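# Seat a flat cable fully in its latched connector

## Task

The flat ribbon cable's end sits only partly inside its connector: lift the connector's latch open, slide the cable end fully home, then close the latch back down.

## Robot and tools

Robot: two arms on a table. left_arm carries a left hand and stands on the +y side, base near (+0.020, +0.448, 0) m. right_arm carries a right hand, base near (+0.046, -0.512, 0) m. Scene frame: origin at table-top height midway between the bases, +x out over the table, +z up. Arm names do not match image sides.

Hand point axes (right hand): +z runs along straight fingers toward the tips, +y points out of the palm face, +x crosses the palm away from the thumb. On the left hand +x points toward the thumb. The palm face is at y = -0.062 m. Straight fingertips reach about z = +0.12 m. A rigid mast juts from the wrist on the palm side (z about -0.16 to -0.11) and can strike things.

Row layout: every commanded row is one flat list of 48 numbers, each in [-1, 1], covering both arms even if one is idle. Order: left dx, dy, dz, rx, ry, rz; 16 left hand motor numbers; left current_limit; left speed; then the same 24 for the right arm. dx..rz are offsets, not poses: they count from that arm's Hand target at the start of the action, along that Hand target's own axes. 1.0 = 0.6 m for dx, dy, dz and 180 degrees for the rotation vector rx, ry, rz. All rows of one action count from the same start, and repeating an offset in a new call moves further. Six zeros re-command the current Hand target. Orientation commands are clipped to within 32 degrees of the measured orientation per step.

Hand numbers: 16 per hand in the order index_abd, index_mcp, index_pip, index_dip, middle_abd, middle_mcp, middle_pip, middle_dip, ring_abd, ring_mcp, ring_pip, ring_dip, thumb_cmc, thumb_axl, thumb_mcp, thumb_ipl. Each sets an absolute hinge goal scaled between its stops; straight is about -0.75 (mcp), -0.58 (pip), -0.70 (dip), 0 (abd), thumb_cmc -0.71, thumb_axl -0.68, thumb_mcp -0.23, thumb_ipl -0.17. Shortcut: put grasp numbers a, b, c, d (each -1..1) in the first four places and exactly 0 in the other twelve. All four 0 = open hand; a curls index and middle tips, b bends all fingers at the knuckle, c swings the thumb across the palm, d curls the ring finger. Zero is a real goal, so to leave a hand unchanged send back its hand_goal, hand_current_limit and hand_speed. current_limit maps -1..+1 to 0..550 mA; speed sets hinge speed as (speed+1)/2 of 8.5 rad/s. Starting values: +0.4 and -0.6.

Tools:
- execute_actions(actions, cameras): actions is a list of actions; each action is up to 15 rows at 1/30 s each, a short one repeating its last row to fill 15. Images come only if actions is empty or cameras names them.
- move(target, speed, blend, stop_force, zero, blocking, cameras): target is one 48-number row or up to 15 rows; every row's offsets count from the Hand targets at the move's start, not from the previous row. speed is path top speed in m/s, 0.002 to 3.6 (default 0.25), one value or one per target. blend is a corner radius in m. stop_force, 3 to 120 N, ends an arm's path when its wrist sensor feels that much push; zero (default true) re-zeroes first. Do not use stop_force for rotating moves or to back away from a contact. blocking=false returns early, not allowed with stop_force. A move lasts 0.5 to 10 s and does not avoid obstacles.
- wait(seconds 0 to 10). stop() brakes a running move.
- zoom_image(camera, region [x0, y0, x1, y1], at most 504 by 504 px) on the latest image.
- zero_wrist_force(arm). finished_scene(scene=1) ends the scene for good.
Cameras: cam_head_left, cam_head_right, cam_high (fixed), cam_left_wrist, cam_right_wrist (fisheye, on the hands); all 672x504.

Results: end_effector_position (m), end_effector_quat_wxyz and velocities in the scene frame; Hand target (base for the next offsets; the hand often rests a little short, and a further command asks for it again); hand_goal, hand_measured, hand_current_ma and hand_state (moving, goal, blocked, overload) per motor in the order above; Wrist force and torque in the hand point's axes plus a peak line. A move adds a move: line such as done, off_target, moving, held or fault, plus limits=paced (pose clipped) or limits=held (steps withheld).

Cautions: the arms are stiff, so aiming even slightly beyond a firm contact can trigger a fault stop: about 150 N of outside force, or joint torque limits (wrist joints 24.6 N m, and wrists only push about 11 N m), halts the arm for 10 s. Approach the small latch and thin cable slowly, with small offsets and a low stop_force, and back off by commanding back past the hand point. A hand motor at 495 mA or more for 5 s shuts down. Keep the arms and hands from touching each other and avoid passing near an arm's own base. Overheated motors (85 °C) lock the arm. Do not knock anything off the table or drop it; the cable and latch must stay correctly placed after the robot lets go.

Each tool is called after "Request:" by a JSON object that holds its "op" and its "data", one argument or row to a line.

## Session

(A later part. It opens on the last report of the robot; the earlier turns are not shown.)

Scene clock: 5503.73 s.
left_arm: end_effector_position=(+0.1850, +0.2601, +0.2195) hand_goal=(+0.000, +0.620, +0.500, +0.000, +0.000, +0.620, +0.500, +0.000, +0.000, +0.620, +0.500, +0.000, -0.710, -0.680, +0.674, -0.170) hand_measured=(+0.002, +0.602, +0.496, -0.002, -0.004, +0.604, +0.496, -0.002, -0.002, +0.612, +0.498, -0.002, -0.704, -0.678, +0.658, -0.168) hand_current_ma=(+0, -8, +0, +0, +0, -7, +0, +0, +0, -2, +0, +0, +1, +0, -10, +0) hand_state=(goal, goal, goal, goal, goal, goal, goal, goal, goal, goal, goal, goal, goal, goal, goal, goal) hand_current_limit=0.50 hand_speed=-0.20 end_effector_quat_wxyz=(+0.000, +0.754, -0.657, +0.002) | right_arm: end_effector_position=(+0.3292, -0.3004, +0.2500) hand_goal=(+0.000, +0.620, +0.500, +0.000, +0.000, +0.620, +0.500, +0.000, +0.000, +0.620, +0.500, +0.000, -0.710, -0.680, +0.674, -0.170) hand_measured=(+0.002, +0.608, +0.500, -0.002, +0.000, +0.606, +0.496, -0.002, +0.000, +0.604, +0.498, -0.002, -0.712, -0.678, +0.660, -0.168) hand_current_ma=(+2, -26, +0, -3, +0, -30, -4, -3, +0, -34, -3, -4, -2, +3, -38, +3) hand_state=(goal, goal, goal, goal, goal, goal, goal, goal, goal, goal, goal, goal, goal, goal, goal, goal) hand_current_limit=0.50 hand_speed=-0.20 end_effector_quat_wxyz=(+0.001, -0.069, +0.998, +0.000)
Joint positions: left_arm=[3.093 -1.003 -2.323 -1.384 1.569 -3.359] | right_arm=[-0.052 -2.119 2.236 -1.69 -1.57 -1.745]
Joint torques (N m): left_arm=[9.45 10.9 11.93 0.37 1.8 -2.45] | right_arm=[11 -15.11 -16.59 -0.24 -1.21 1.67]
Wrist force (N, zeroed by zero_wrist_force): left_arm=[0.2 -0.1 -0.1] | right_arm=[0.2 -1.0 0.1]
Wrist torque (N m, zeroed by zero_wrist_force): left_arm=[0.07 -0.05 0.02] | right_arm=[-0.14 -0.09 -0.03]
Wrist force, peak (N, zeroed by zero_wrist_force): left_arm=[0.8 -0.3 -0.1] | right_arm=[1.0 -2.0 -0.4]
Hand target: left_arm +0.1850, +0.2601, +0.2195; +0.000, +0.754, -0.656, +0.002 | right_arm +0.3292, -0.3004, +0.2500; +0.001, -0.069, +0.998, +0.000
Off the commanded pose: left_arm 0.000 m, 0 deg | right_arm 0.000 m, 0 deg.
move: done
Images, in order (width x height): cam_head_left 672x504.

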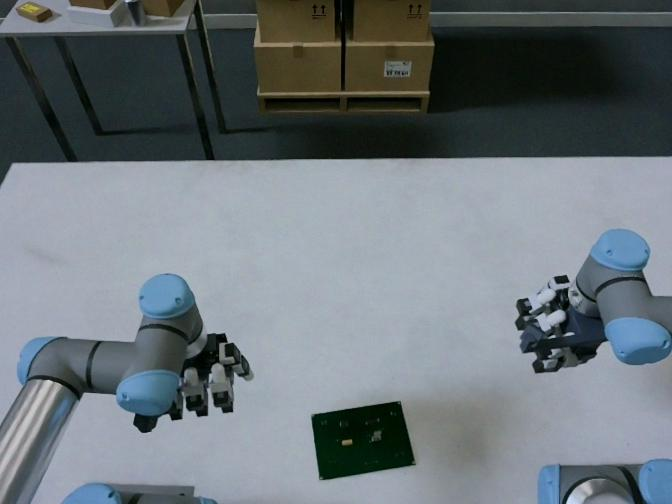

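Request:
{"op": "move", "data": {
  "target": [
    [0.548,-0.0963,0,0,0,0, 0,0.62,0.5,0.001,0,0.62,0.5,0.001,0,0.62,0.5,0.001,-0.71,-0.68,0.674,-0.17,0.5,-0.2, 0,0,0,0,0,0,0,0.62,0.5,0.001,0,0.62,0.5,0.001,0,0.62,0.5,0.001,-0.71,-0.68,0.674,-0.17,0.5,-0.2],
    [0.548,-0.0963,0,0.3583,0,0, 0,0.62,0.5,0.001,0,0.62,0.5,0.001,0,0.62,0.5,0.001,-0.71,-0.68,0.674,-0.17,0.5,-0.2, 0,0,0,0,0,0,0,0.62,0.5,0.001,0,0.62,0.5,0.001,0,0.62,0.5,0.001,-0.71,-0.68,0.674,-0.17,0.5,-0.2],
    [0.548,-0.0963,0.2658,0.3583,0,0, 0,0.62,0.5,0.001,0,0.62,0.5,0.001,0,0.62,0.5,0.001,-0.71,-0.68,0.674,-0.17,0.5,-0.2, 0,0,0,0,0,0,0,0.62,0.5,0.001,0,0.62,0.5,0.001,0,0.62,0.5,0.001,-0.71,-0.68,0.674,-0.17,0.5,-0.2]
  ],
  "speed": 0.2,
  "blend": 0.01,
  "cameras": ["cam_left_wrist"]
}}

Scene clock: 5528.40 s.
left_arm: end_effector_position=(+0.2880, -0.0579, +0.0610) hand_goal=(+0.000, +0.620, +0.500, +0.000, +0.000, +0.620, +0.500, +0.000, +0.000, +0.620, +0.500, +0.000, -0.710, -0.680, +0.674, -0.170) hand_measured=(+0.002, +0.606, +0.496, -0.002, -0.004, +0.606, +0.496, -0.002, -0.002, +0.612, +0.498, -0.002, -0.704, -0.676, +0.658, -0.168) hand_current_ma=(+0, -5, +0, +0, +0, -5, +0, +0, +0, -2, +0, +0, +1, +0, -9, +0) hand_state=(goal, goal, goal, goal, goal, goal, goal, goal, goal, goal, goal, goal, goal, goal, goal, goal) hand_current_limit=0.50 hand_speed=-0.20 end_effector_quat_wxyz=(-0.402, +0.638, -0.554, +0.352) | right_arm: end_effector_position=(+0.3292, -0.3004, +0.2500) hand_goal=(+0.000, +0.620, +0.500, +0.000, +0.000, +0.620, +0.500, +0.000, +0.000, +0.620, +0.500, +0.000, -0.710, -0.680, +0.674, -0.170) hand_measured=(+0.002, +0.608, +0.500, -0.002, +0.000, +0.606, +0.496, -0.002, +0.000, +0.604, +0.498, -0.002, -0.712, -0.678, +0.660, -0.168) hand_current_ma=(+2, -26, +0, -3, +0, -30, -4, -3, +0, -34, -3, -4, -2, +3, -38, +3) hand_state=(goal, goal, goal, goal, goal, goal, goal, goal, goal, goal, goal, goal, goal, goal, goal, goal) hand_current_limit=0.50 hand_speed=-0.20 end_effector_quat_wxyz=(+0.001, -0.069, +0.998, +0.000)
Joint positions: left_arm=[2.049 -2.122 -2.08 0.06 2.607 -4.074] | right_arm=[-0.052 -2.119 2.236 -1.69 -1.57 -1.745]
Joint torques (N m): left_arm=[8.64 25.3 23.23 5.33 -0.6 1.88] | right_arm=[10.81 -9.61 -23.05 -0.27 -1.18 1.83]
Wrist force (N, zeroed by zero_wrist_force): left_arm=[0.9 -0.8 0.8] | right_arm=[0.3 -1.0 0.4]
Wrist torque (N m, zeroed by zero_wrist_force): left_arm=[0.21 -0.18 -0.13] | right_arm=[-0.17 -0.10 -0.03]
Wrist force, peak (N, zeroed by zero_wrist_force): left_arm=[0.9 -1.7 0.1] | right_arm=[0.5 -1.4 0.4]
Hand target: left_arm +0.2880, -0.0579, +0.0609; -0.402, +0.638, -0.554, +0.352 | right_arm +0.3292, -0.3004, +0.2500; +0.001, -0.069, +0.998, +0.000
Off the commanded pose: left_arm 0.000 m, 0 deg | right_arm 0.000 m, 0 deg.
move: done
camera_calibration:
cam_left_wrist: T_world_to_cam=[[0.199979, 0.805873, 0.557295, -0.0729142], [-0.408943, -0.448224, 0.794896, -0.00959333], [0.890378, -0.386865, 0.239921, -0.169263], [0, 0, 0, 1]] pos_world=[0.161366, -0.0110222, 0.0888701]
Images, in order (width x height): cam_left_wrist 672x504.

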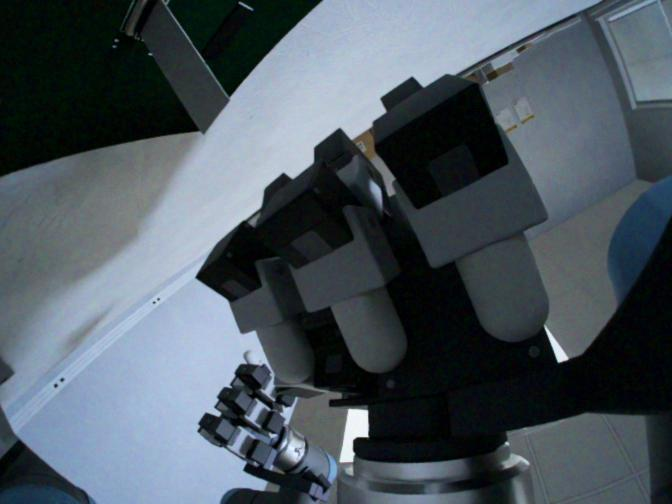

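Request:
{"op": "move", "data": {
  "target": [0,0.0467,0.0222,0,0,0, 0,0.62,0.5,0.001,0,0.62,0.5,0.001,0,0.62,0.5,0.001,-0.71,-0.68,0.674,-0.17,0.5,-0.2, 0,0,0,0,0,0,0,0.62,0.5,0.001,0,0.62,0.5,0.001,0,0.62,0.5,0.001,-0.71,-0.68,0.674,-0.17,0.5,-0.2],
  "speed": 0.1,
  "cameras": ["cam_left_wrist"]
}}

Request:
{"op": "zoom_image", "data": {
  "camera": "cam_left_wrist",
  "region": [150, 20, 230, 100]
}}

Scene clock: 5534.27 s.
left_arm: end_effector_position=(+0.2880, -0.0580, +0.0300) hand_goal=(+0.000, +0.620, +0.500, +0.000, +0.000, +0.620, +0.500, +0.000, +0.000, +0.620, +0.500, +0.000, -0.710, -0.680, +0.674, -0.170) hand_measured=(+0.002, +0.606, +0.496, -0.002, -0.004, +0.606, +0.496, -0.002, -0.002, +0.612, +0.498, -0.002, -0.704, -0.676, +0.658, -0.168) hand_current_ma=(+0, -5, +0, +0, +0, -5, +0, +0, +0, -2, +0, +0, +1, +0, -9, +0) hand_state=(goal, goal, goal, goal, goal, goal, goal, goal, goal, goal, goal, goal, goal, goal, goal, goal) hand_current_limit=0.50 hand_speed=-0.20 end_effector_quat_wxyz=(-0.402, +0.638, -0.554, +0.352) | right_arm: end_effector_position=(+0.3292, -0.3004, +0.2500) hand_goal=(+0.000, +0.620, +0.500, +0.000, +0.000, +0.620, +0.500, +0.000, +0.000, +0.620, +0.500, +0.000, -0.710, -0.680, +0.674, -0.170) hand_measured=(+0.002, +0.608, +0.500, -0.002, +0.000, +0.606, +0.496, -0.002, +0.000, +0.604, +0.498, -0.002, -0.712, -0.678, +0.660, -0.168) hand_current_ma=(+2, -26, +0, -3, +0, -30, -4, -3, +0, -34, -3, -4, -2, +3, -38, +3) hand_state=(goal, goal, goal, goal, goal, goal, goal, goal, goal, goal, goal, goal, goal, goal, goal, goal) hand_current_limit=0.50 hand_speed=-0.20 end_effector_quat_wxyz=(+0.001, -0.069, +0.998, +0.000)
Joint positions: left_arm=[2.049 -2.196 -2.081 0.135 2.607 -4.074] | right_arm=[-0.052 -2.119 2.236 -1.69 -1.57 -1.745]
Joint torques (N m): left_arm=[-2.63 24.07 20.94 5.31 1.87 1.87] | right_arm=[10.68 -6.12 -27.5 -0.3 -1.24 1.86]
Wrist force (N, zeroed by zero_wrist_force): left_arm=[0.8 -0.7 0.4] | right_arm=[0.2 -1.2 0.2]
Wrist torque (N m, zeroed by zero_wrist_force): left_arm=[0.25 -0.20 -0.13] | right_arm=[-0.17 -0.09 -0.03]
Wrist force, peak (N, zeroed by zero_wrist_force): left_arm=[1.0 -1.1 0.6] | right_arm=[0.0 -1.5 0.2]
Hand target: left_arm +0.2880, -0.0580, +0.0299; -0.402, +0.638, -0.554, +0.352 | right_arm +0.3292, -0.3004, +0.2500; +0.001, -0.069, +0.998, +0.000
Off the commanded pose: left_arm 0.000 m, 0 deg | right_arm 0.000 m, 0 deg.
move: done
camera_calibration:
cam_left_wrist: T_world_to_cam=[[0.199979, 0.805873, 0.557295, -0.0556581], [-0.408943, -0.448224, 0.794896, 0.0150893], [0.890378, -0.386865, 0.239921, -0.161914], [0, 0, 0, 1]] pos_world=[0.161466, -0.0110222, 0.0578701]
Images, in order (width x height): cam_left_wrist 672x504.

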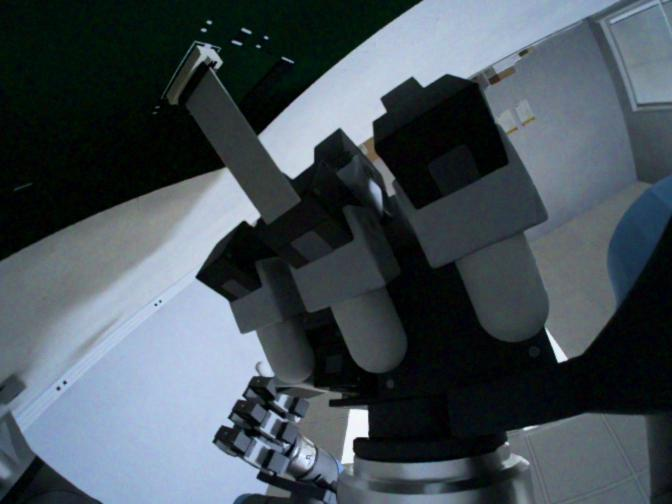

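Scaled by 6.300 from the camera's 672x504 image, which has a finer 960x720 frame.

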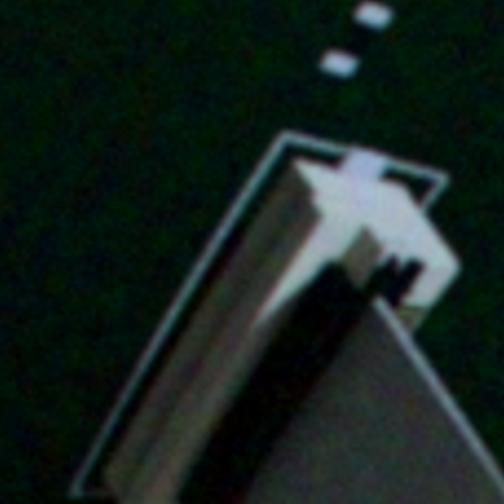

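Request:
{"op": "zoom_image", "data": {
  "camera": "cam_left_wrist",
  "region": [184, 34, 230, 80]
}}

Request:
{"op": "zoom_image", "data": {
  "camera": "cam_left_wrist",
  "region": [160, 60, 220, 120]
}}

Scaled by 10.957 from the camera's 672x504 image, which has a finer 960x720 frame.

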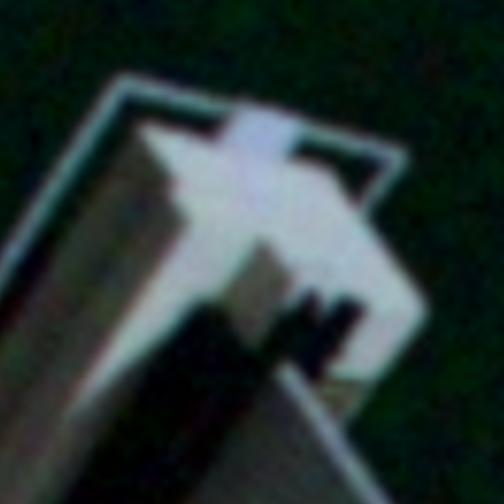

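Scaled by 8.400 from the camera's 672x504 image, which has a finer 960x720 frame.

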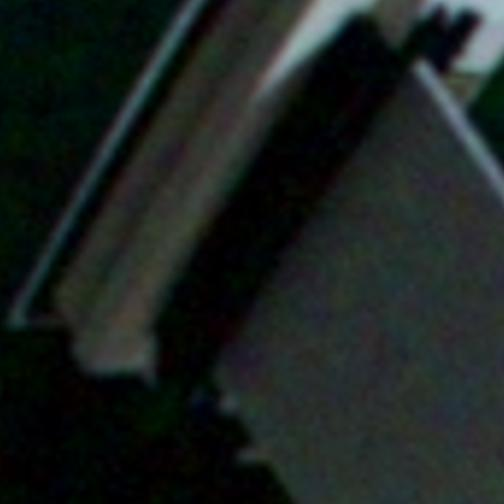

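Request:
{"op": "move", "data": {
  "target": [
    [0,-0.1054,-0.0502,0,0,0, 0,0.62,0.5,0.001,0,0.62,0.5,0.001,0,0.62,0.5,0.001,-0.71,-0.68,0.674,-0.17,0.5,-0.2, 0,0,0,0,0,0,0,0.62,0.5,0.001,0,0.62,0.5,0.001,0,0.62,0.5,0.001,-0.71,-0.68,0.674,-0.17,0.5,-0.2],
    [0.0277,-0.0857,-0.0914,0,0.2007,0.0956, 0,0.62,0.5,0.001,0,0.62,0.5,0.001,0,0.62,0.5,0.001,-0.71,-0.68,0.674,-0.17,0.5,-0.2, 0,0,0,0,0,0,0,0.62,0.5,0.001,0,0.62,0.5,0.001,0,0.62,0.5,0.001,-0.71,-0.68,0.674,-0.17,0.5,-0.2],
    [0.0277,0.0156,-0.0432,0,0.2007,0.0956, 0,0.62,0.5,0.001,0,0.62,0.5,0.001,0,0.62,0.5,0.001,-0.71,-0.68,0.674,-0.17,0.5,-0.2, 0,0,0,0,0,0,0,0.62,0.5,0.001,0,0.62,0.5,0.001,0,0.62,0.5,0.001,-0.71,-0.68,0.674,-0.17,0.5,-0.2]
  ],
  "speed": 0.2,
  "blend": 0.01,
  "cameras": ["cam_left_wrist"]
}}

Scene clock: 5658.80 s.
left_arm: end_effector_position=(+0.2631, -0.0782, +0.0327) hand_goal=(+0.000, +0.620, +0.500, +0.000, +0.000, +0.620, +0.500, +0.000, +0.000, +0.620, +0.500, +0.000, -0.710, -0.680, +0.674, -0.170) hand_measured=(+0.002, +0.606, +0.496, -0.002, -0.004, +0.608, +0.496, -0.002, -0.002, +0.612, +0.498, -0.002, -0.704, -0.676, +0.658, -0.168) hand_current_ma=(+0, -5, +0, +0, +0, -4, +0, +0, +0, -2, +0, +0, +1, +0, -9, +0) hand_state=(goal, goal, goal, goal, goal, goal, goal, goal, goal, goal, goal, goal, goal, goal, goal, goal) hand_current_limit=0.50 hand_speed=-0.20 end_effector_quat_wxyz=(+0.259, -0.409, +0.739, -0.468) | right_arm: end_effector_position=(+0.3292, -0.3004, +0.2500) hand_goal=(+0.000, +0.620, +0.500, +0.000, +0.000, +0.620, +0.500, +0.000, +0.000, +0.620, +0.500, +0.000, -0.710, -0.680, +0.674, -0.170) hand_measured=(+0.002, +0.608, +0.500, -0.002, +0.000, +0.606, +0.496, -0.002, +0.000, +0.604, +0.498, -0.002, -0.712, -0.678, +0.660, -0.168) hand_current_ma=(+2, -26, +0, -3, +0, -30, -4, -3, +0, -34, -3, -4, -2, +3, -38, +3) hand_state=(goal, goal, goal, goal, goal, goal, goal, goal, goal, goal, goal, goal, goal, goal, goal, goal) hand_current_limit=0.50 hand_speed=-0.20 end_effector_quat_wxyz=(+0.001, -0.069, +0.998, +0.000)
Joint positions: left_arm=[2.175 -2.232 -2.217 0.826 1.964 -3.34] | right_arm=[-0.052 -2.119 2.236 -1.69 -1.57 -1.745]
Joint torques (N m): left_arm=[8.64 25.47 19.28 5.08 -1.47 1.84] | right_arm=[10.77 -1.45 -26.75 -0.45 -1.09 1.69]
Wrist force (N, zeroed by zero_wrist_force): left_arm=[0.9 -0.9 0.6] | right_arm=[0.5 -1.1 0.1]
Wrist torque (N m, zeroed by zero_wrist_force): left_arm=[0.20 -0.19 -0.12] | right_arm=[-0.14 -0.12 -0.01]
Wrist force, peak (N, zeroed by zero_wrist_force): left_arm=[0.9 -2.0 0.2] | right_arm=[0.5 -1.4 -0.3]
Hand target: left_arm +0.2632, -0.0783, +0.0326; +0.259, -0.409, +0.739, -0.468 | right_arm +0.3292, -0.3004, +0.2500; +0.001, -0.069, +0.998, +0.000
Off the commanded pose: left_arm 0.000 m, 0 deg | right_arm 0.000 m, 0 deg.
move: done
camera_calibration:
cam_left_wrist: T_world_to_cam=[[0.670255, 0.488413, 0.558758, -0.184526], [-0.602901, -0.0806757, 0.793726, 0.0734378], [0.432745, -0.868875, 0.240392, -0.0655315], [0, 0, 0, 1]] pos_world=[0.196314, 0.0391111, 0.0605694]
Images, in order (width x height): cam_left_wrist 672x504.

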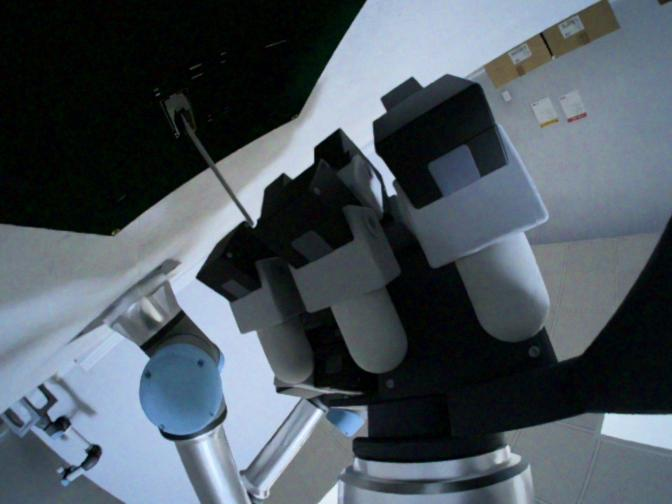

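Request:
{"op": "zoom_image", "data": {
  "camera": "cam_left_wrist",
  "region": [155, 80, 215, 140]
}}

Request:
{"op": "zoom_image", "data": {
  "camera": "cam_left_wrist",
  "region": [162, 88, 198, 124]
}}

Scaled by 8.400 from the camera's 672x504 image, which has a finer 960x720 frame.

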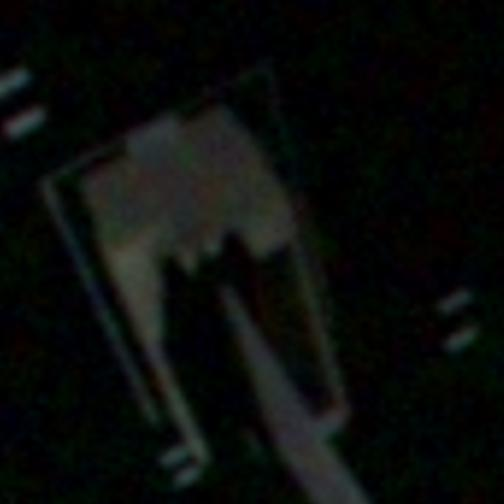

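Scaled by 14.000 from the camera's 672x504 image, which has a finer 960x720 frame.

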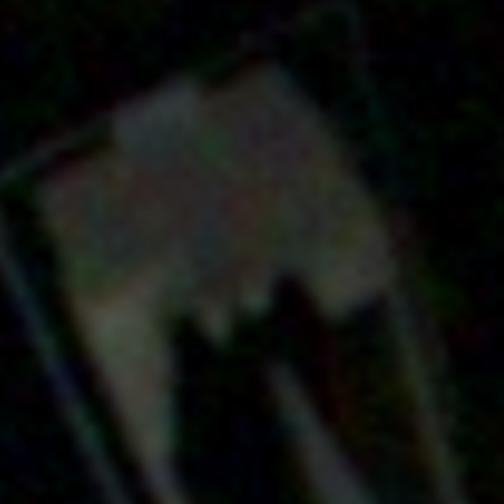

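Request:
{"op": "move", "data": {
  "target": [
    [0,-0.1054,-0.0502,0,0,0, 0,0.62,0.5,0.001,0,0.62,0.5,0.001,0,0.62,0.5,0.001,-0.71,-0.68,0.674,-0.17,0.5,-0.2, 0,0,0,0,0,0,0,0.62,0.5,0.001,0,0.62,0.5,0.001,0,0.62,0.5,0.001,-0.71,-0.68,0.674,-0.17,0.5,-0.2],
    [-0.0815,-0.1063,-0.0093,0,-0.2007,-0.0956, 0,0.62,0.5,0.001,0,0.62,0.5,0.001,0,0.62,0.5,0.001,-0.71,-0.68,0.674,-0.17,0.5,-0.2, 0,0,0,0,0,0,0,0.62,0.5,0.001,0,0.62,0.5,0.001,0,0.62,0.5,0.001,-0.71,-0.68,0.674,-0.17,0.5,-0.2],
    [-0.0815,0.0007,0.0417,0,-0.2007,-0.0956, 0,0.62,0.5,0.001,0,0.62,0.5,0.001,0,0.62,0.5,0.001,-0.71,-0.68,0.674,-0.17,0.5,-0.2, 0,0,0,0,0,0,0,0.62,0.5,0.001,0,0.62,0.5,0.001,0,0.62,0.5,0.001,-0.71,-0.68,0.674,-0.17,0.5,-0.2]
  ],
  "speed": 0.2,
  "blend": 0.01,
  "cameras": ["cam_left_wrist"]
}}

Scene clock: 5769.23 s.
left_arm: end_effector_position=(+0.3081, -0.0487, +0.0216) hand_goal=(+0.000, +0.620, +0.500, +0.000, +0.000, +0.620, +0.500, +0.000, +0.000, +0.620, +0.500, +0.000, -0.710, -0.680, +0.674, -0.170) hand_measured=(+0.002, +0.608, +0.496, -0.002, -0.004, +0.608, +0.496, -0.002, -0.002, +0.612, +0.498, -0.002, -0.704, -0.676, +0.658, -0.168) hand_current_ma=(+0, -5, +0, +0, +0, -4, +0, +0, +0, -2, +0, +0, +1, +0, -9, +0) hand_state=(goal, goal, goal, goal, goal, goal, goal, goal, goal, goal, goal, goal, goal, goal, goal, goal) hand_current_limit=0.50 hand_speed=-0.20 end_effector_quat_wxyz=(-0.402, +0.638, -0.554, +0.352) | right_arm: end_effector_position=(+0.3292, -0.3004, +0.2500) hand_goal=(+0.000, +0.620, +0.500, +0.000, +0.000, +0.620, +0.500, +0.000, +0.000, +0.620, +0.500, +0.000, -0.710, -0.680, +0.674, -0.170) hand_measured=(+0.002, +0.608, +0.500, -0.002, +0.000, +0.606, +0.496, -0.002, +0.000, +0.604, +0.498, -0.002, -0.712, -0.678, +0.660, -0.168) hand_current_ma=(+2, -26, +0, -3, +0, -30, -4, -3, +0, -34, -3, -4, -2, +3, -38, +3) hand_state=(goal, goal, goal, goal, goal, goal, goal, goal, goal, goal, goal, goal, goal, goal, goal, goal) hand_current_limit=0.50 hand_speed=-0.20 end_effector_quat_wxyz=(+0.001, -0.069, +0.998, +0.000)
Joint positions: left_arm=[2.094 -2.228 -2.084 0.23 2.582 -4.004] | right_arm=[-0.052 -2.119 2.236 -1.69 -1.57 -1.745]
Joint torques (N m): left_arm=[-3.82 25.34 21.47 5 2.98 1.78] | right_arm=[10.3 2.47 -26.77 -0.49 -1.17 1.68]
Wrist force (N, zeroed by zero_wrist_force): left_arm=[0.9 -0.6 0.7] | right_arm=[0.2 -1.0 0.0]
Wrist torque (N m, zeroed by zero_wrist_force): left_arm=[0.24 -0.19 -0.13] | right_arm=[-0.13 -0.08 -0.04]
Wrist force, peak (N, zeroed by zero_wrist_force): left_arm=[0.9 -1.9 0.5] | right_arm=[0.6 -1.4 0.2]
Hand target: left_arm +0.3081, -0.0487, +0.0215; -0.402, +0.638, -0.554, +0.352 | right_arm +0.3292, -0.3004, +0.2500; +0.001, -0.069, +0.998, +0.000
Off the commanded pose: left_arm 0.000 m, 0 deg | right_arm 0.000 m, 0 deg.
move: done
camera_calibration:
cam_left_wrist: T_world_to_cam=[[0.199979, 0.805873, 0.557295, -0.0624104], [-0.408943, -0.448224, 0.794896, 0.0341099], [0.890378, -0.386865, 0.239921, -0.174236], [0, 0, 0, 1]] pos_world=[0.181566, -0.0018222, 0.0494701]
Images, in order (width x height): cam_left_wrist 672x504.

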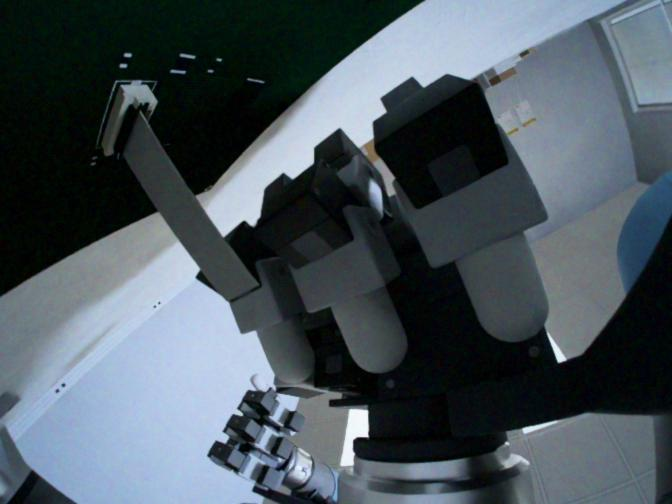

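Request:
{"op": "zoom_image", "data": {
  "camera": "cam_left_wrist",
  "region": [90, 70, 170, 165]
}}

Request:
{"op": "zoom_image", "data": {
  "camera": "cam_left_wrist",
  "region": [112, 76, 162, 126]
}}

Scaled by 5.305 from the camera's 672x504 image, which has a finer 960x720 frame.

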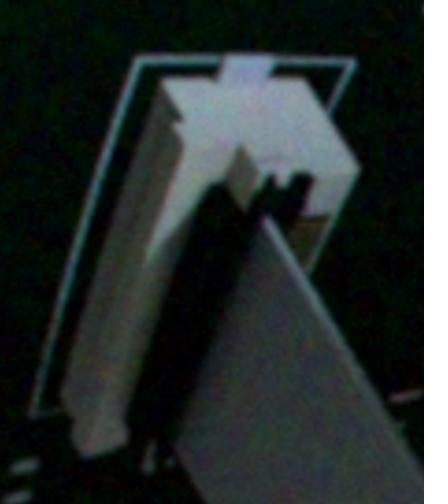

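Scaled by 10.080 from the camera's 672x504 image, which has a finer 960x720 frame.

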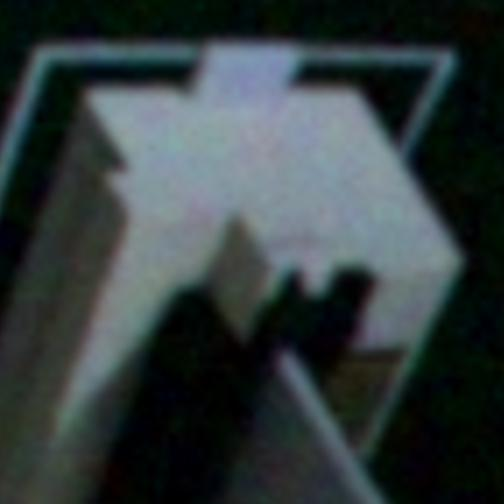

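Request:
{"op": "zoom_image", "data": {
  "camera": "cam_left_wrist",
  "region": [116, 80, 146, 110]
}}

Request:
{"op": "zoom_image", "data": {
  "camera": "cam_left_wrist",
  "region": [92, 110, 132, 160]
}}

Scaled by 16.800 from the camera's 672x504 image, which has a finer 960x720 frame.

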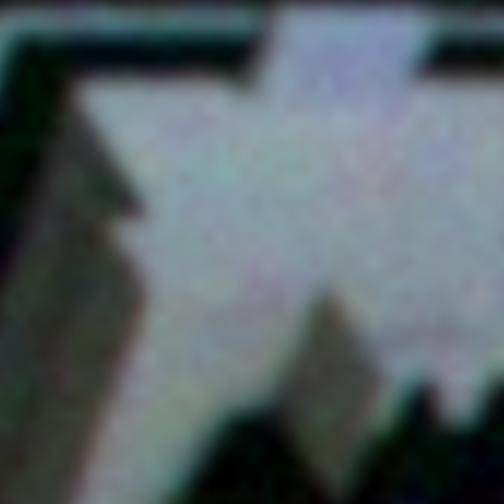

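Scaled by 10.080 from the camera's 672x504 image, which has a finer 960x720 frame.

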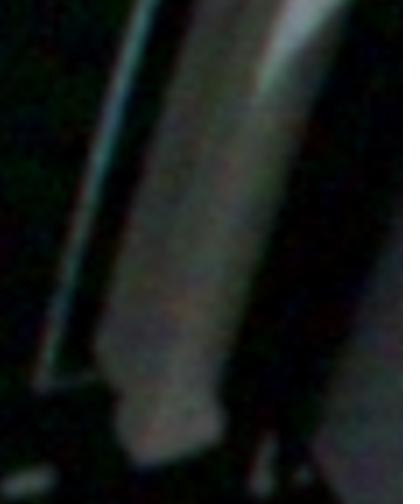

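Request:
{"op": "move", "data": {
  "target": [
    [0,-0.1054,-0.0502,0,0,0, 0,0.62,0.5,0.001,0,0.62,0.5,0.001,0,0.62,0.5,0.001,-0.71,-0.68,0.674,-0.17,0.5,-0.2, 0,0,0,0,0,0,0,0.62,0.5,0.001,0,0.62,0.5,0.001,0,0.62,0.5,0.001,-0.71,-0.68,0.674,-0.17,0.5,-0.2],
    [0.1207,-0.03,-0.2085,0,0.4515,0.215, 0,0.62,0.5,0.001,0,0.62,0.5,0.001,0,0.62,0.5,0.001,-0.71,-0.68,0.674,-0.17,0.5,-0.2, 0,0,0,0,0,0,0,0.62,0.5,0.001,0,0.62,0.5,0.001,0,0.62,0.5,0.001,-0.71,-0.68,0.674,-0.17,0.5,-0.2],
    [0.1207,0.0604,-0.1655,0,0.4515,0.215, 0,0.62,0.5,0.001,0,0.62,0.5,0.001,0,0.62,0.5,0.001,-0.71,-0.68,0.674,-0.17,0.5,-0.2, 0,0,0,0,0,0,0,0.62,0.5,0.001,0,0.62,0.5,0.001,0,0.62,0.5,0.001,-0.71,-0.68,0.674,-0.17,0.5,-0.2]
  ],
  "speed": 0.2,
  "blend": 0.01,
  "cameras": ["cam_left_wrist"]
}}

Scene clock: 5893.03 s.
left_arm: end_effector_position=(+0.2139, -0.1349, +0.0316) hand_goal=(+0.000, +0.620, +0.500, +0.000, +0.000, +0.620, +0.500, +0.000, +0.000, +0.620, +0.500, +0.000, -0.710, -0.680, +0.674, -0.170) hand_measured=(+0.002, +0.608, +0.496, -0.002, -0.004, +0.608, +0.496, -0.002, -0.002, +0.612, +0.498, -0.002, -0.704, -0.676, +0.658, -0.168) hand_current_ma=(+0, -5, +0, +0, +0, -4, +0, +0, +0, -2, +0, +0, +1, +0, -9, +0) hand_state=(goal, goal, goal, goal, goal, goal, goal, goal, goal, goal, goal, goal, goal, goal, goal, goal) hand_current_limit=0.50 hand_speed=-0.20 end_effector_quat_wxyz=(+0.037, -0.058, +0.843, -0.534) | right_arm: end_effector_position=(+0.3292, -0.3004, +0.2500) hand_goal=(+0.000, +0.620, +0.500, +0.000, +0.000, +0.620, +0.500, +0.000, +0.000, +0.620, +0.500, +0.000, -0.710, -0.680, +0.674, -0.170) hand_measured=(+0.002, +0.608, +0.500, -0.002, +0.000, +0.606, +0.496, -0.002, +0.000, +0.604, +0.498, -0.002, -0.712, -0.678, +0.660, -0.168) hand_current_ma=(+2, -26, +0, -3, +0, -30, -4, -3, +0, -34, -3, -4, -2, +3, -38, +3) hand_state=(goal, goal, goal, goal, goal, goal, goal, goal, goal, goal, goal, goal, goal, goal, goal, goal) hand_current_limit=0.50 hand_speed=-0.20 end_effector_quat_wxyz=(+0.001, -0.069, +0.998, +0.000)
Joint positions: left_arm=[2.339 -2.246 -2.161 0.746 1.037 -2.857] | right_arm=[-0.052 -2.119 2.236 -1.69 -1.57 -1.745]
Joint torques (N m): left_arm=[-8.65 25.45 19.01 5.06 -2.24 -2.06] | right_arm=[10.34 2.74 -26.91 -0.56 -1.22 1.53]
Wrist force (N, zeroed by zero_wrist_force): left_arm=[1.0 -0.7 0.8] | right_arm=[0.2 -1.0 0.3]
Wrist torque (N m, zeroed by zero_wrist_force): left_arm=[0.22 -0.20 -0.07] | right_arm=[-0.14 -0.10 -0.03]
Wrist force, peak (N, zeroed by zero_wrist_force): left_arm=[0.9 -1.9 0.2] | right_arm=[0.5 -1.3 0.1]
Hand target: left_arm +0.2139, -0.1350, +0.0315; +0.037, -0.058, +0.843, -0.534 | right_arm +0.3292, -0.3004, +0.2500; +0.001, -0.069, +0.998, +0.000
Off the commanded pose: left_arm 0.000 m, 0 deg | right_arm 0.000 m, 0 deg.
move: done
camera_calibration:
cam_left_wrist: T_world_to_cam=[[0.803724, -0.199632, 0.560513, -0.244648], [-0.451141, 0.409746, 0.79283, 0.0738462], [-0.387942, -0.890087, 0.239261, 0.0794674], [0, 0, 0, 1]] pos_world=[0.260774, -0.0083649, 0.0595677]
Images, in order (width x height): cam_left_wrist 672x504.

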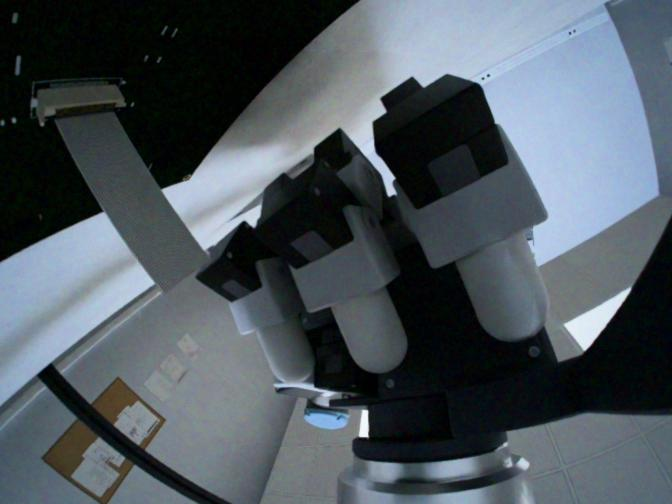

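Great view from the +X side.

Request:
{"op": "zoom_image", "data": {
  "camera": "cam_left_wrist",
  "region": [25, 65, 140, 145]
}}

Request:
{"op": "zoom_image", "data": {
  "camera": "cam_left_wrist",
  "region": [85, 75, 135, 125]
}}

Request:
{"op": "zoom_image", "data": {
  "camera": "cam_left_wrist",
  "region": [28, 80, 78, 130]
}}

Scaled by 4.383 from the camera's 672x504 image, which has a finer 960x720 frame.

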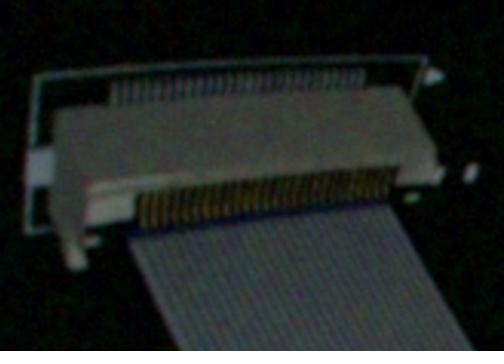

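Scaled by 10.080 from the camera's 672x504 image, which has a finer 960x720 frame.

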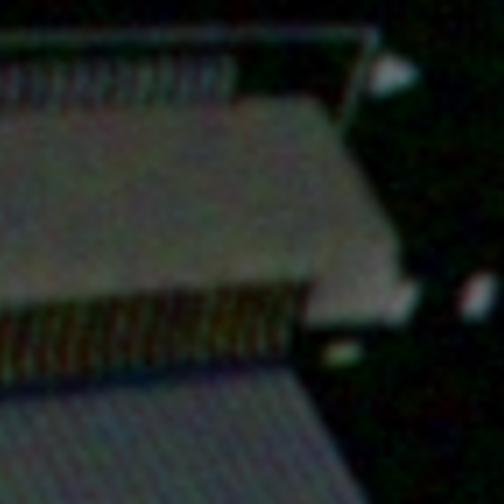

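Scaled by 10.080 from the camera's 672x504 image, which has a finer 960x720 frame.

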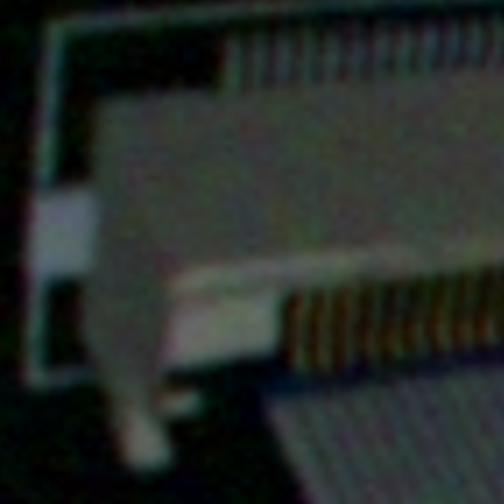

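Request:
{"op": "zoom_image", "data": {
  "camera": "cam_left_wrist",
  "region": [46, 98, 76, 128]
}}

Request:
{"op": "zoom_image", "data": {
  "camera": "cam_left_wrist",
  "region": [100, 90, 130, 120]
}}

Scaled by 16.800 from the camera's 672x504 image, which has a finer 960x720 frame.

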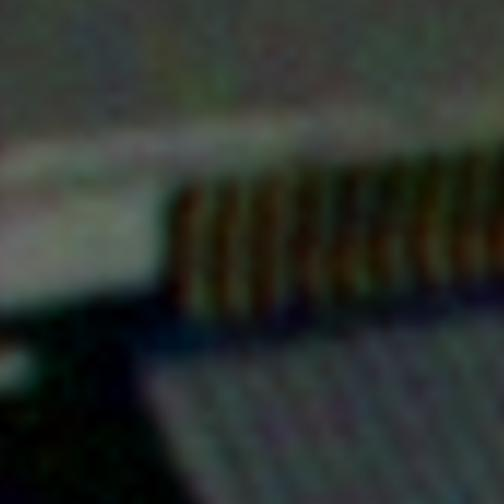

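Scaled by 16.800 from the camera's 672x504 image, which has a finer 960x720 frame.

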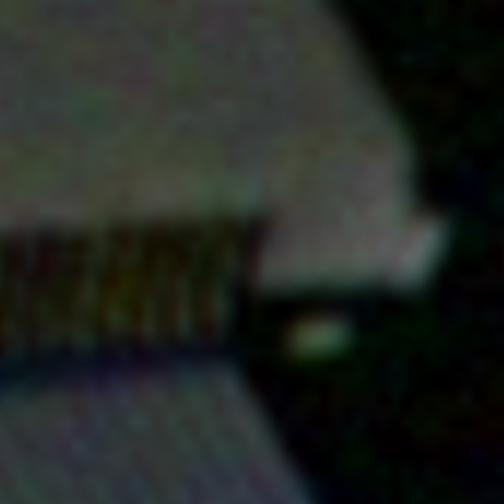

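Request:
{"op": "move", "data": {
  "target": [0,-0.283,-0.1347,0,0,0, 0,0.62,0.5,0.001, 0,0.62,0.5,0.001, 0,0.62,0.5,0.001, -0.71,-0.68,0.674,-0.17, 0.5,-0.2, 0,0,0,0,0,0, 0,0.62,0.5,0.001, 0,0.62,0.5,0.001, 0,0.62,0.5,0.001, -0.71,-0.68,0.674,-0.17, 0.5,-0.2],
  "speed": 0.2
}}

Scene clock: 6044.13 s.
left_arm: end_effector_position=(+0.2136, -0.1346, +0.2195) hand_goal=(+0.000, +0.620, +0.500, +0.000, +0.000, +0.620, +0.500, +0.000, +0.000, +0.620, +0.500, +0.000, -0.710, -0.680, +0.674, -0.170) hand_measured=(+0.002, +0.608, +0.496, -0.002, -0.004, +0.608, +0.496, -0.002, -0.002, +0.612, +0.498, -0.002, -0.704, -0.676, +0.658, -0.168) hand_current_ma=(+0, -5, +0, +0, +0, -4, +0, +0, +0, -2, +0, +0, +1, +0, -9, +0) hand_state=(goal, goal, goal, goal, goal, goal, goal, goal, goal, goal, goal, goal, goal, goal, goal, goal) hand_current_limit=0.50 hand_speed=-0.20 end_effector_quat_wxyz=(+0.037, -0.058, +0.843, -0.534) | right_arm: end_effector_position=(+0.3292, -0.3004, +0.2500) hand_goal=(+0.000, +0.620, +0.500, +0.000, +0.000, +0.620, +0.500, +0.000, +0.000, +0.620, +0.500, +0.000, -0.710, -0.680, +0.674, -0.170) hand_measured=(+0.002, +0.608, +0.500, -0.002, +0.000, +0.606, +0.496, -0.002, +0.000, +0.604, +0.498, -0.002, -0.712, -0.678, +0.660, -0.168) hand_current_ma=(+2, -26, +0, -3, +0, -30, -4, -3, +0, -34, -3, -4, -2, +3, -38, +3) hand_state=(goal, goal, goal, goal, goal, goal, goal, goal, goal, goal, goal, goal, goal, goal, goal, goal) hand_current_limit=0.50 hand_speed=-0.20 end_effector_quat_wxyz=(+0.001, -0.069, +0.998, +0.000)
Joint positions: left_arm=[2.339 -1.801 -2.094 0.234 1.037 -2.857] | right_arm=[-0.052 -2.119 2.236 -1.69 -1.57 -1.745]
Joint torques (N m): left_arm=[9.15 37.16 27.29 0.33 -1.89 1.95] | right_arm=[9.82 2.43 -26.68 -0.64 -1.23 1.5]
Wrist force (N, zeroed by zero_wrist_force): left_arm=[0.9 -0.7 0.8] | right_arm=[0.2 -0.9 0.1]
Wrist torque (N m, zeroed by zero_wrist_force): left_arm=[0.23 -0.18 -0.13] | right_arm=[-0.12 -0.09 -0.03]
Wrist force, peak (N, zeroed by zero_wrist_force): left_arm=[1.0 -1.9 0.1] | right_arm=[0.5 -1.4 0.2]
Hand target: left_arm +0.2136, -0.1346, +0.2195; +0.037, -0.058, +0.843, -0.534 | right_arm +0.3292, -0.3004, +0.2500; +0.001, -0.069, +0.998, +0.000
Off the commanded pose: left_arm 0.000 m, 0 deg | right_arm 0.000 m, 0 deg.
move: done

Request:
{"op": "move", "data": {
  "target": [-0.14,0.0473,-0.0993,0,-0.4515,-0.215, 0,0.62,0.5,0.001, 0,0.62,0.5,0.001, 0,0.62,0.5,0.001, -0.71,-0.68,0.674,-0.17, 0.5,-0.2, 0,0,0,0,0,0, 0,0.62,0.5,0.001, 0,0.62,0.5,0.001, 0,0.62,0.5,0.001, -0.71,-0.68,0.674,-0.17, 0.5,-0.2],
  "speed": 0.3
}}

Request:
{"op": "move", "data": {
  "target": [-0.548,0.0413,-0.0868,-0.3583,0,0, 0,0.62,0.5,0.001, 0,0.62,0.5,0.001, 0,0.62,0.5,0.001, -0.71,-0.68,0.674,-0.17, 0.5,-0.2, 0,0,0,0,0,0, 0,0.62,0.5,0.001, 0,0.62,0.5,0.001, 0,0.62,0.5,0.001, -0.71,-0.68,0.674,-0.17, 0.5,-0.2],
  "speed": 0.3
}}

Request:
{"op": "move", "data": {
  "target": [0,0,0,0,0,0.5, 0,0.62,0.5,0.001, 0,0.62,0.5,0.001, 0,0.62,0.5,0.001, -0.71,-0.68,0.674,-0.17, 0.5,-0.2, 0,0,0,0,0,0, 0,0.62,0.5,0.001, 0,0.62,0.5,0.001, 0,0.62,0.5,0.001, -0.71,-0.68,0.674,-0.17, 0.5,-0.2],
  "speed": 0.35,
  "cameras": ["all"]
}}

Scene clock: 6055.93 s.
left_arm: end_effector_position=(+0.2877, -0.0576, +0.2195) hand_goal=(+0.000, +0.620, +0.500, +0.000, +0.000, +0.620, +0.500, +0.000, +0.000, +0.620, +0.500, +0.000, -0.710, -0.680, +0.674, -0.170) hand_measured=(+0.002, +0.608, +0.496, -0.002, -0.004, +0.608, +0.496, -0.002, -0.002, +0.612, +0.498, -0.002, -0.704, -0.676, +0.658, -0.168) hand_current_ma=(+0, -5, +0, +0, +0, -4, +0, +0, +0, -2, +0, +0, +1, +0, -9, +0) hand_state=(goal, goal, goal, goal, goal, goal, goal, goal, goal, goal, goal, goal, goal, goal, goal, goal) hand_current_limit=0.50 hand_speed=-0.20 end_effector_quat_wxyz=(-0.402, +0.638, -0.554, +0.352) | right_arm: end_effector_position=(+0.3292, -0.3004, +0.2500) hand_goal=(+0.000, +0.620, +0.500, +0.000, +0.000, +0.620, +0.500, +0.000, +0.000, +0.620, +0.500, +0.000, -0.710, -0.680, +0.674, -0.170) hand_measured=(+0.002, +0.608, +0.500, -0.002, +0.000, +0.606, +0.496, -0.002, +0.000, +0.604, +0.498, -0.002, -0.712, -0.678, +0.660, -0.168) hand_current_ma=(+2, -26, +0, -3, +0, -30, -4, -3, +0, -34, -3, -4, -2, +3, -38, +3) hand_state=(goal, goal, goal, goal, goal, goal, goal, goal, goal, goal, goal, goal, goal, goal, goal, goal) hand_current_limit=0.50 hand_speed=-0.20 end_effector_quat_wxyz=(+0.001, -0.069, +0.998, +0.000)
Joint positions: left_arm=[2.049 -1.807 -1.976 -0.358 2.607 -4.074] | right_arm=[-0.052 -2.119 2.236 -1.69 -1.57 -1.745]
Joint torques (N m): left_arm=[-4.45 40.14 30.37 0.62 3.21 -2.04] | right_arm=[10.07 2.86 -27.3 -0.72 -1.11 1.4]
Wrist force (N, zeroed by zero_wrist_force): left_arm=[0.8 -0.7 0.9] | right_arm=[0.3 -0.9 0.2]
Wrist torque (N m, zeroed by zero_wrist_force): left_arm=[0.20 -0.17 0.00] | right_arm=[-0.14 -0.11 -0.02]
Wrist force, peak (N, zeroed by zero_wrist_force): left_arm=[1.0 -0.9 0.9] | right_arm=[0.4 -1.4 0.4]
Hand target: left_arm +0.2877, -0.0576, +0.2195; -0.402, +0.638, -0.554, +0.352 | right_arm +0.3292, -0.3004, +0.2500; +0.001, -0.069, +0.998, +0.000
Off the commanded pose: left_arm 0.000 m, 0 deg | right_arm 0.000 m, 0 deg.
move: done

Scene clock: 6058.67 s.
left_arm: end_effector_position=(+0.1852, +0.2600, +0.2186) hand_goal=(+0.000, +0.620, +0.500, +0.000, +0.000, +0.620, +0.500, +0.000, +0.000, +0.620, +0.500, +0.000, -0.710, -0.680, +0.674, -0.170) hand_measured=(+0.002, +0.608, +0.496, -0.002, -0.004, +0.608, +0.496, -0.002, -0.002, +0.612, +0.498, -0.002, -0.706, -0.676, +0.658, -0.168) hand_current_ma=(+0, -5, +0, +0, +0, -4, +0, +0, +0, -2, +0, +0, +1, +0, -9, +0) hand_state=(goal, goal, goal, goal, goal, goal, goal, goal, goal, goal, goal, goal, goal, goal, goal, goal) hand_current_limit=0.50 hand_speed=-0.20 end_effector_quat_wxyz=(+0.000, +0.754, -0.656, +0.002) | right_arm: end_effector_position=(+0.3292, -0.3004, +0.2500) hand_goal=(+0.000, +0.620, +0.500, +0.000, +0.000, +0.620, +0.500, +0.000, +0.000, +0.620, +0.500, +0.000, -0.710, -0.680, +0.674, -0.170) hand_measured=(+0.002, +0.608, +0.500, -0.002, +0.000, +0.606, +0.496, -0.002, +0.000, +0.604, +0.498, -0.002, -0.712, -0.678, +0.660, -0.168) hand_current_ma=(+2, -26, +0, -3, +0, -30, -4, -3, +0, -34, -3, -4, -2, +3, -38, +3) hand_state=(goal, goal, goal, goal, goal, goal, goal, goal, goal, goal, goal, goal, goal, goal, goal, goal) hand_current_limit=0.50 hand_speed=-0.20 end_effector_quat_wxyz=(+0.001, -0.069, +0.998, +0.000)
Joint positions: left_arm=[3.093 -1.004 -2.325 -1.381 1.569 -3.36] | right_arm=[-0.052 -2.119 2.236 -1.69 -1.57 -1.745]
Joint torques (N m): left_arm=[7.46 9.82 11.81 0.51 -2 1.77] | right_arm=[9.97 2.48 -26.8 -0.79 -1.16 1.4]
Wrist force (N, zeroed by zero_wrist_force): left_arm=[0.2 -0.1 0.0] | right_arm=[0.1 -0.9 0.2]
Wrist torque (N m, zeroed by zero_wrist_force): left_arm=[0.06 -0.04 -0.12] | right_arm=[-0.13 -0.08 -0.04]
Wrist force, peak (N, zeroed by zero_wrist_force): left_arm=[1.7 -1.1 0.3] | right_arm=[0.6 -1.3 0.4]
Hand target: left_arm +0.1852, +0.2601, +0.2186; +0.000, +0.754, -0.656, +0.002 | right_arm +0.3292, -0.3004, +0.2500; +0.001, -0.069, +0.998, +0.000
Off the commanded pose: left_arm 0.000 m, 0 deg | right_arm 0.000 m, 0 deg.
move: done

Scene clock: 6061.67 s.
left_arm: end_effector_position=(+0.1852, +0.2600, +0.2186) hand_goal=(+0.000, +0.620, +0.500, +0.000, +0.000, +0.620, +0.500, +0.000, +0.000, +0.620, +0.500, +0.000, -0.710, -0.680, +0.674, -0.170) hand_measured=(+0.002, +0.608, +0.496, -0.002, -0.004, +0.608, +0.496, -0.002, -0.002, +0.612, +0.498, -0.002, -0.706, -0.676, +0.658, -0.168) hand_current_ma=(+0, -5, +0, +0, +0, -4, +0, +0, +0, -2, +0, +0, +1, +0, -9, +0) hand_state=(goal, goal, goal, goal, goal, goal, goal, goal, goal, goal, goal, goal, goal, goal, goal, goal) hand_current_limit=0.50 hand_speed=-0.20 end_effector_quat_wxyz=(+0.001, -0.069, +0.998, -0.001) | right_arm: end_effector_position=(+0.3292, -0.3004, +0.2500) hand_goal=(+0.000, +0.620, +0.500, +0.000, +0.000, +0.620, +0.500, +0.000, +0.000, +0.620, +0.500, +0.000, -0.710, -0.680, +0.674, -0.170) hand_measured=(+0.002, +0.608, +0.500, -0.002, +0.000, +0.606, +0.496, -0.002, +0.000, +0.604, +0.498, -0.002, -0.712, -0.678, +0.660, -0.168) hand_current_ma=(+2, -26, +0, -3, +0, -30, -4, -3, +0, -34, -3, -4, -2, +3, -38, +3) hand_state=(goal, goal, goal, goal, goal, goal, goal, goal, goal, goal, goal, goal, goal, goal, goal, goal) hand_current_limit=0.50 hand_speed=-0.20 end_effector_quat_wxyz=(+0.001, -0.069, +0.998, +0.000)
Joint positions: left_arm=[2.649 -1.154 -2.253 -1.302 1.57 -2.233] | right_arm=[-0.052 -2.119 2.236 -1.69 -1.57 -1.745]
Joint torques (N m): left_arm=[-7.98 15.51 10.99 0.38 -1.68 1.47] | right_arm=[9.73 2.52 -27.05 -0.84 -1.04 1.39]
Wrist force (N, zeroed by zero_wrist_force): left_arm=[0.4 -0.3 0.1] | right_arm=[0.3 -1.1 0.0]
Wrist torque (N m, zeroed by zero_wrist_force): left_arm=[0.04 -0.07 -0.10] | right_arm=[-0.15 -0.09 -0.03]
Wrist force, peak (N, zeroed by zero_wrist_force): left_arm=[0.7 -0.3 -0.2] | right_arm=[0.6 -1.3 0.3]
Hand target: left_arm +0.1852, +0.2601, +0.2186; +0.001, -0.069, +0.998, -0.001 | right_arm +0.3292, -0.3004, +0.2500; +0.001, -0.069, +0.998, +0.000
Off the commanded pose: left_arm 0.000 m, 0 deg | right_arm 0.000 m, 0 deg.
move: done
camera_calibration:
cam_left_wrist: T_world_to_cam=[[0.850163, -0.525252, -0.0365241, -0.040974], [-0.315771, -0.56415, 0.762904, -0.0145322], [-0.421322, -0.63706, -0.645479, 0.508974], [0, 0, 0, 1]] pos_world=[0.244688, 0.294527, 0.338122]
cam_right_wrist: T_world_to_cam=[[0.693227, 0.720548, -0.0157027, 0.0284723], [0.482295, -0.447597, 0.753026, -0.534701], [0.535563, -0.529592, -0.657803, -0.0471329], [0, 0, 0, 1]] pos_world=[0.263388, -0.284807, 0.372087]

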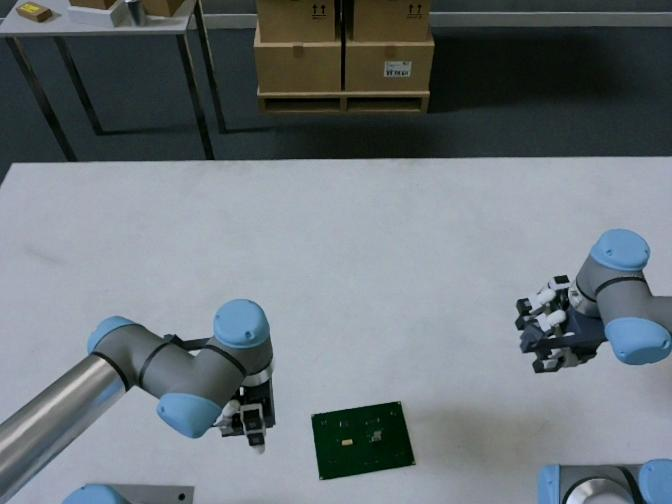

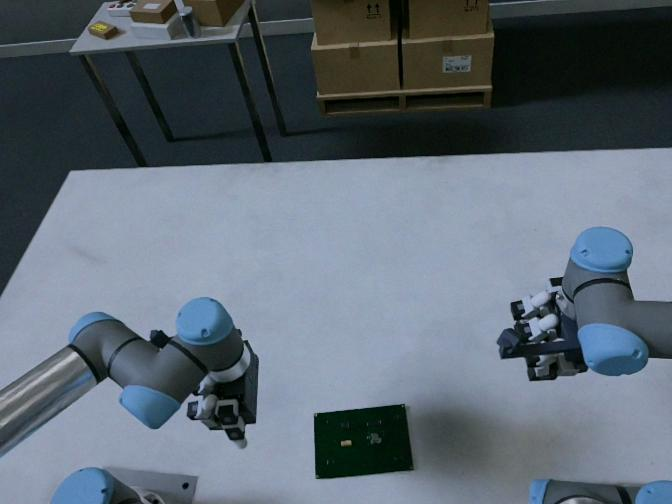

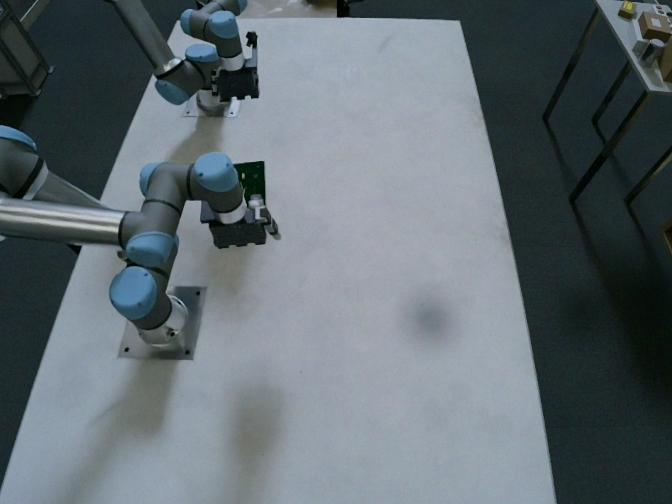

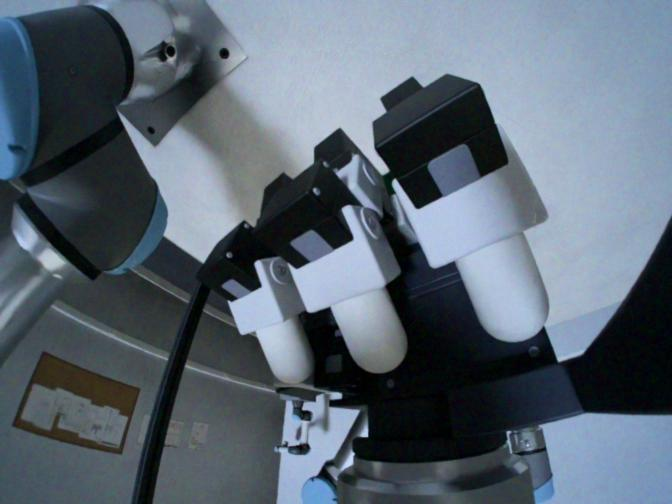

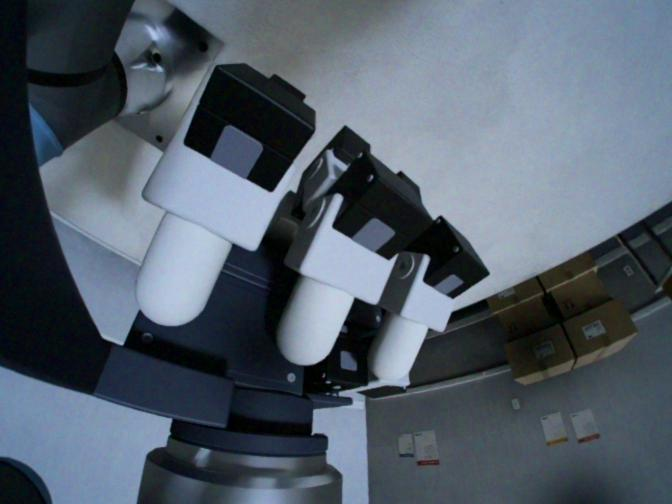

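Request:
{"op": "zoom_image", "data": {
  "camera": "cam_head_left",
  "region": [355, 420, 400, 454]
}}

Request:
{"op": "zoom_image", "data": {
  "camera": "cam_head_right",
  "region": [355, 422, 400, 456]
}}

Scaled by 11.200 from the camera's 672x504 image, which has a finer 960x720 frame.

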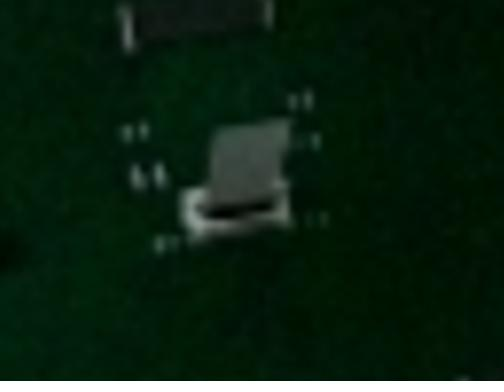

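Scaled by 11.200 from the camera's 672x504 image, which has a finer 960x720 frame.

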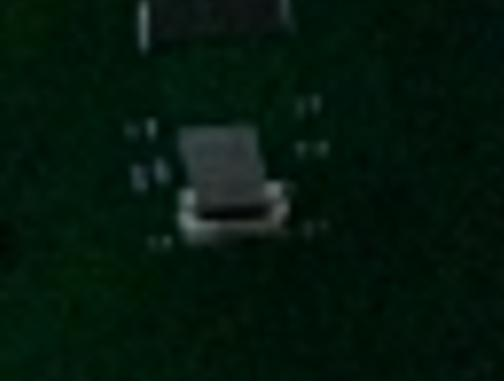

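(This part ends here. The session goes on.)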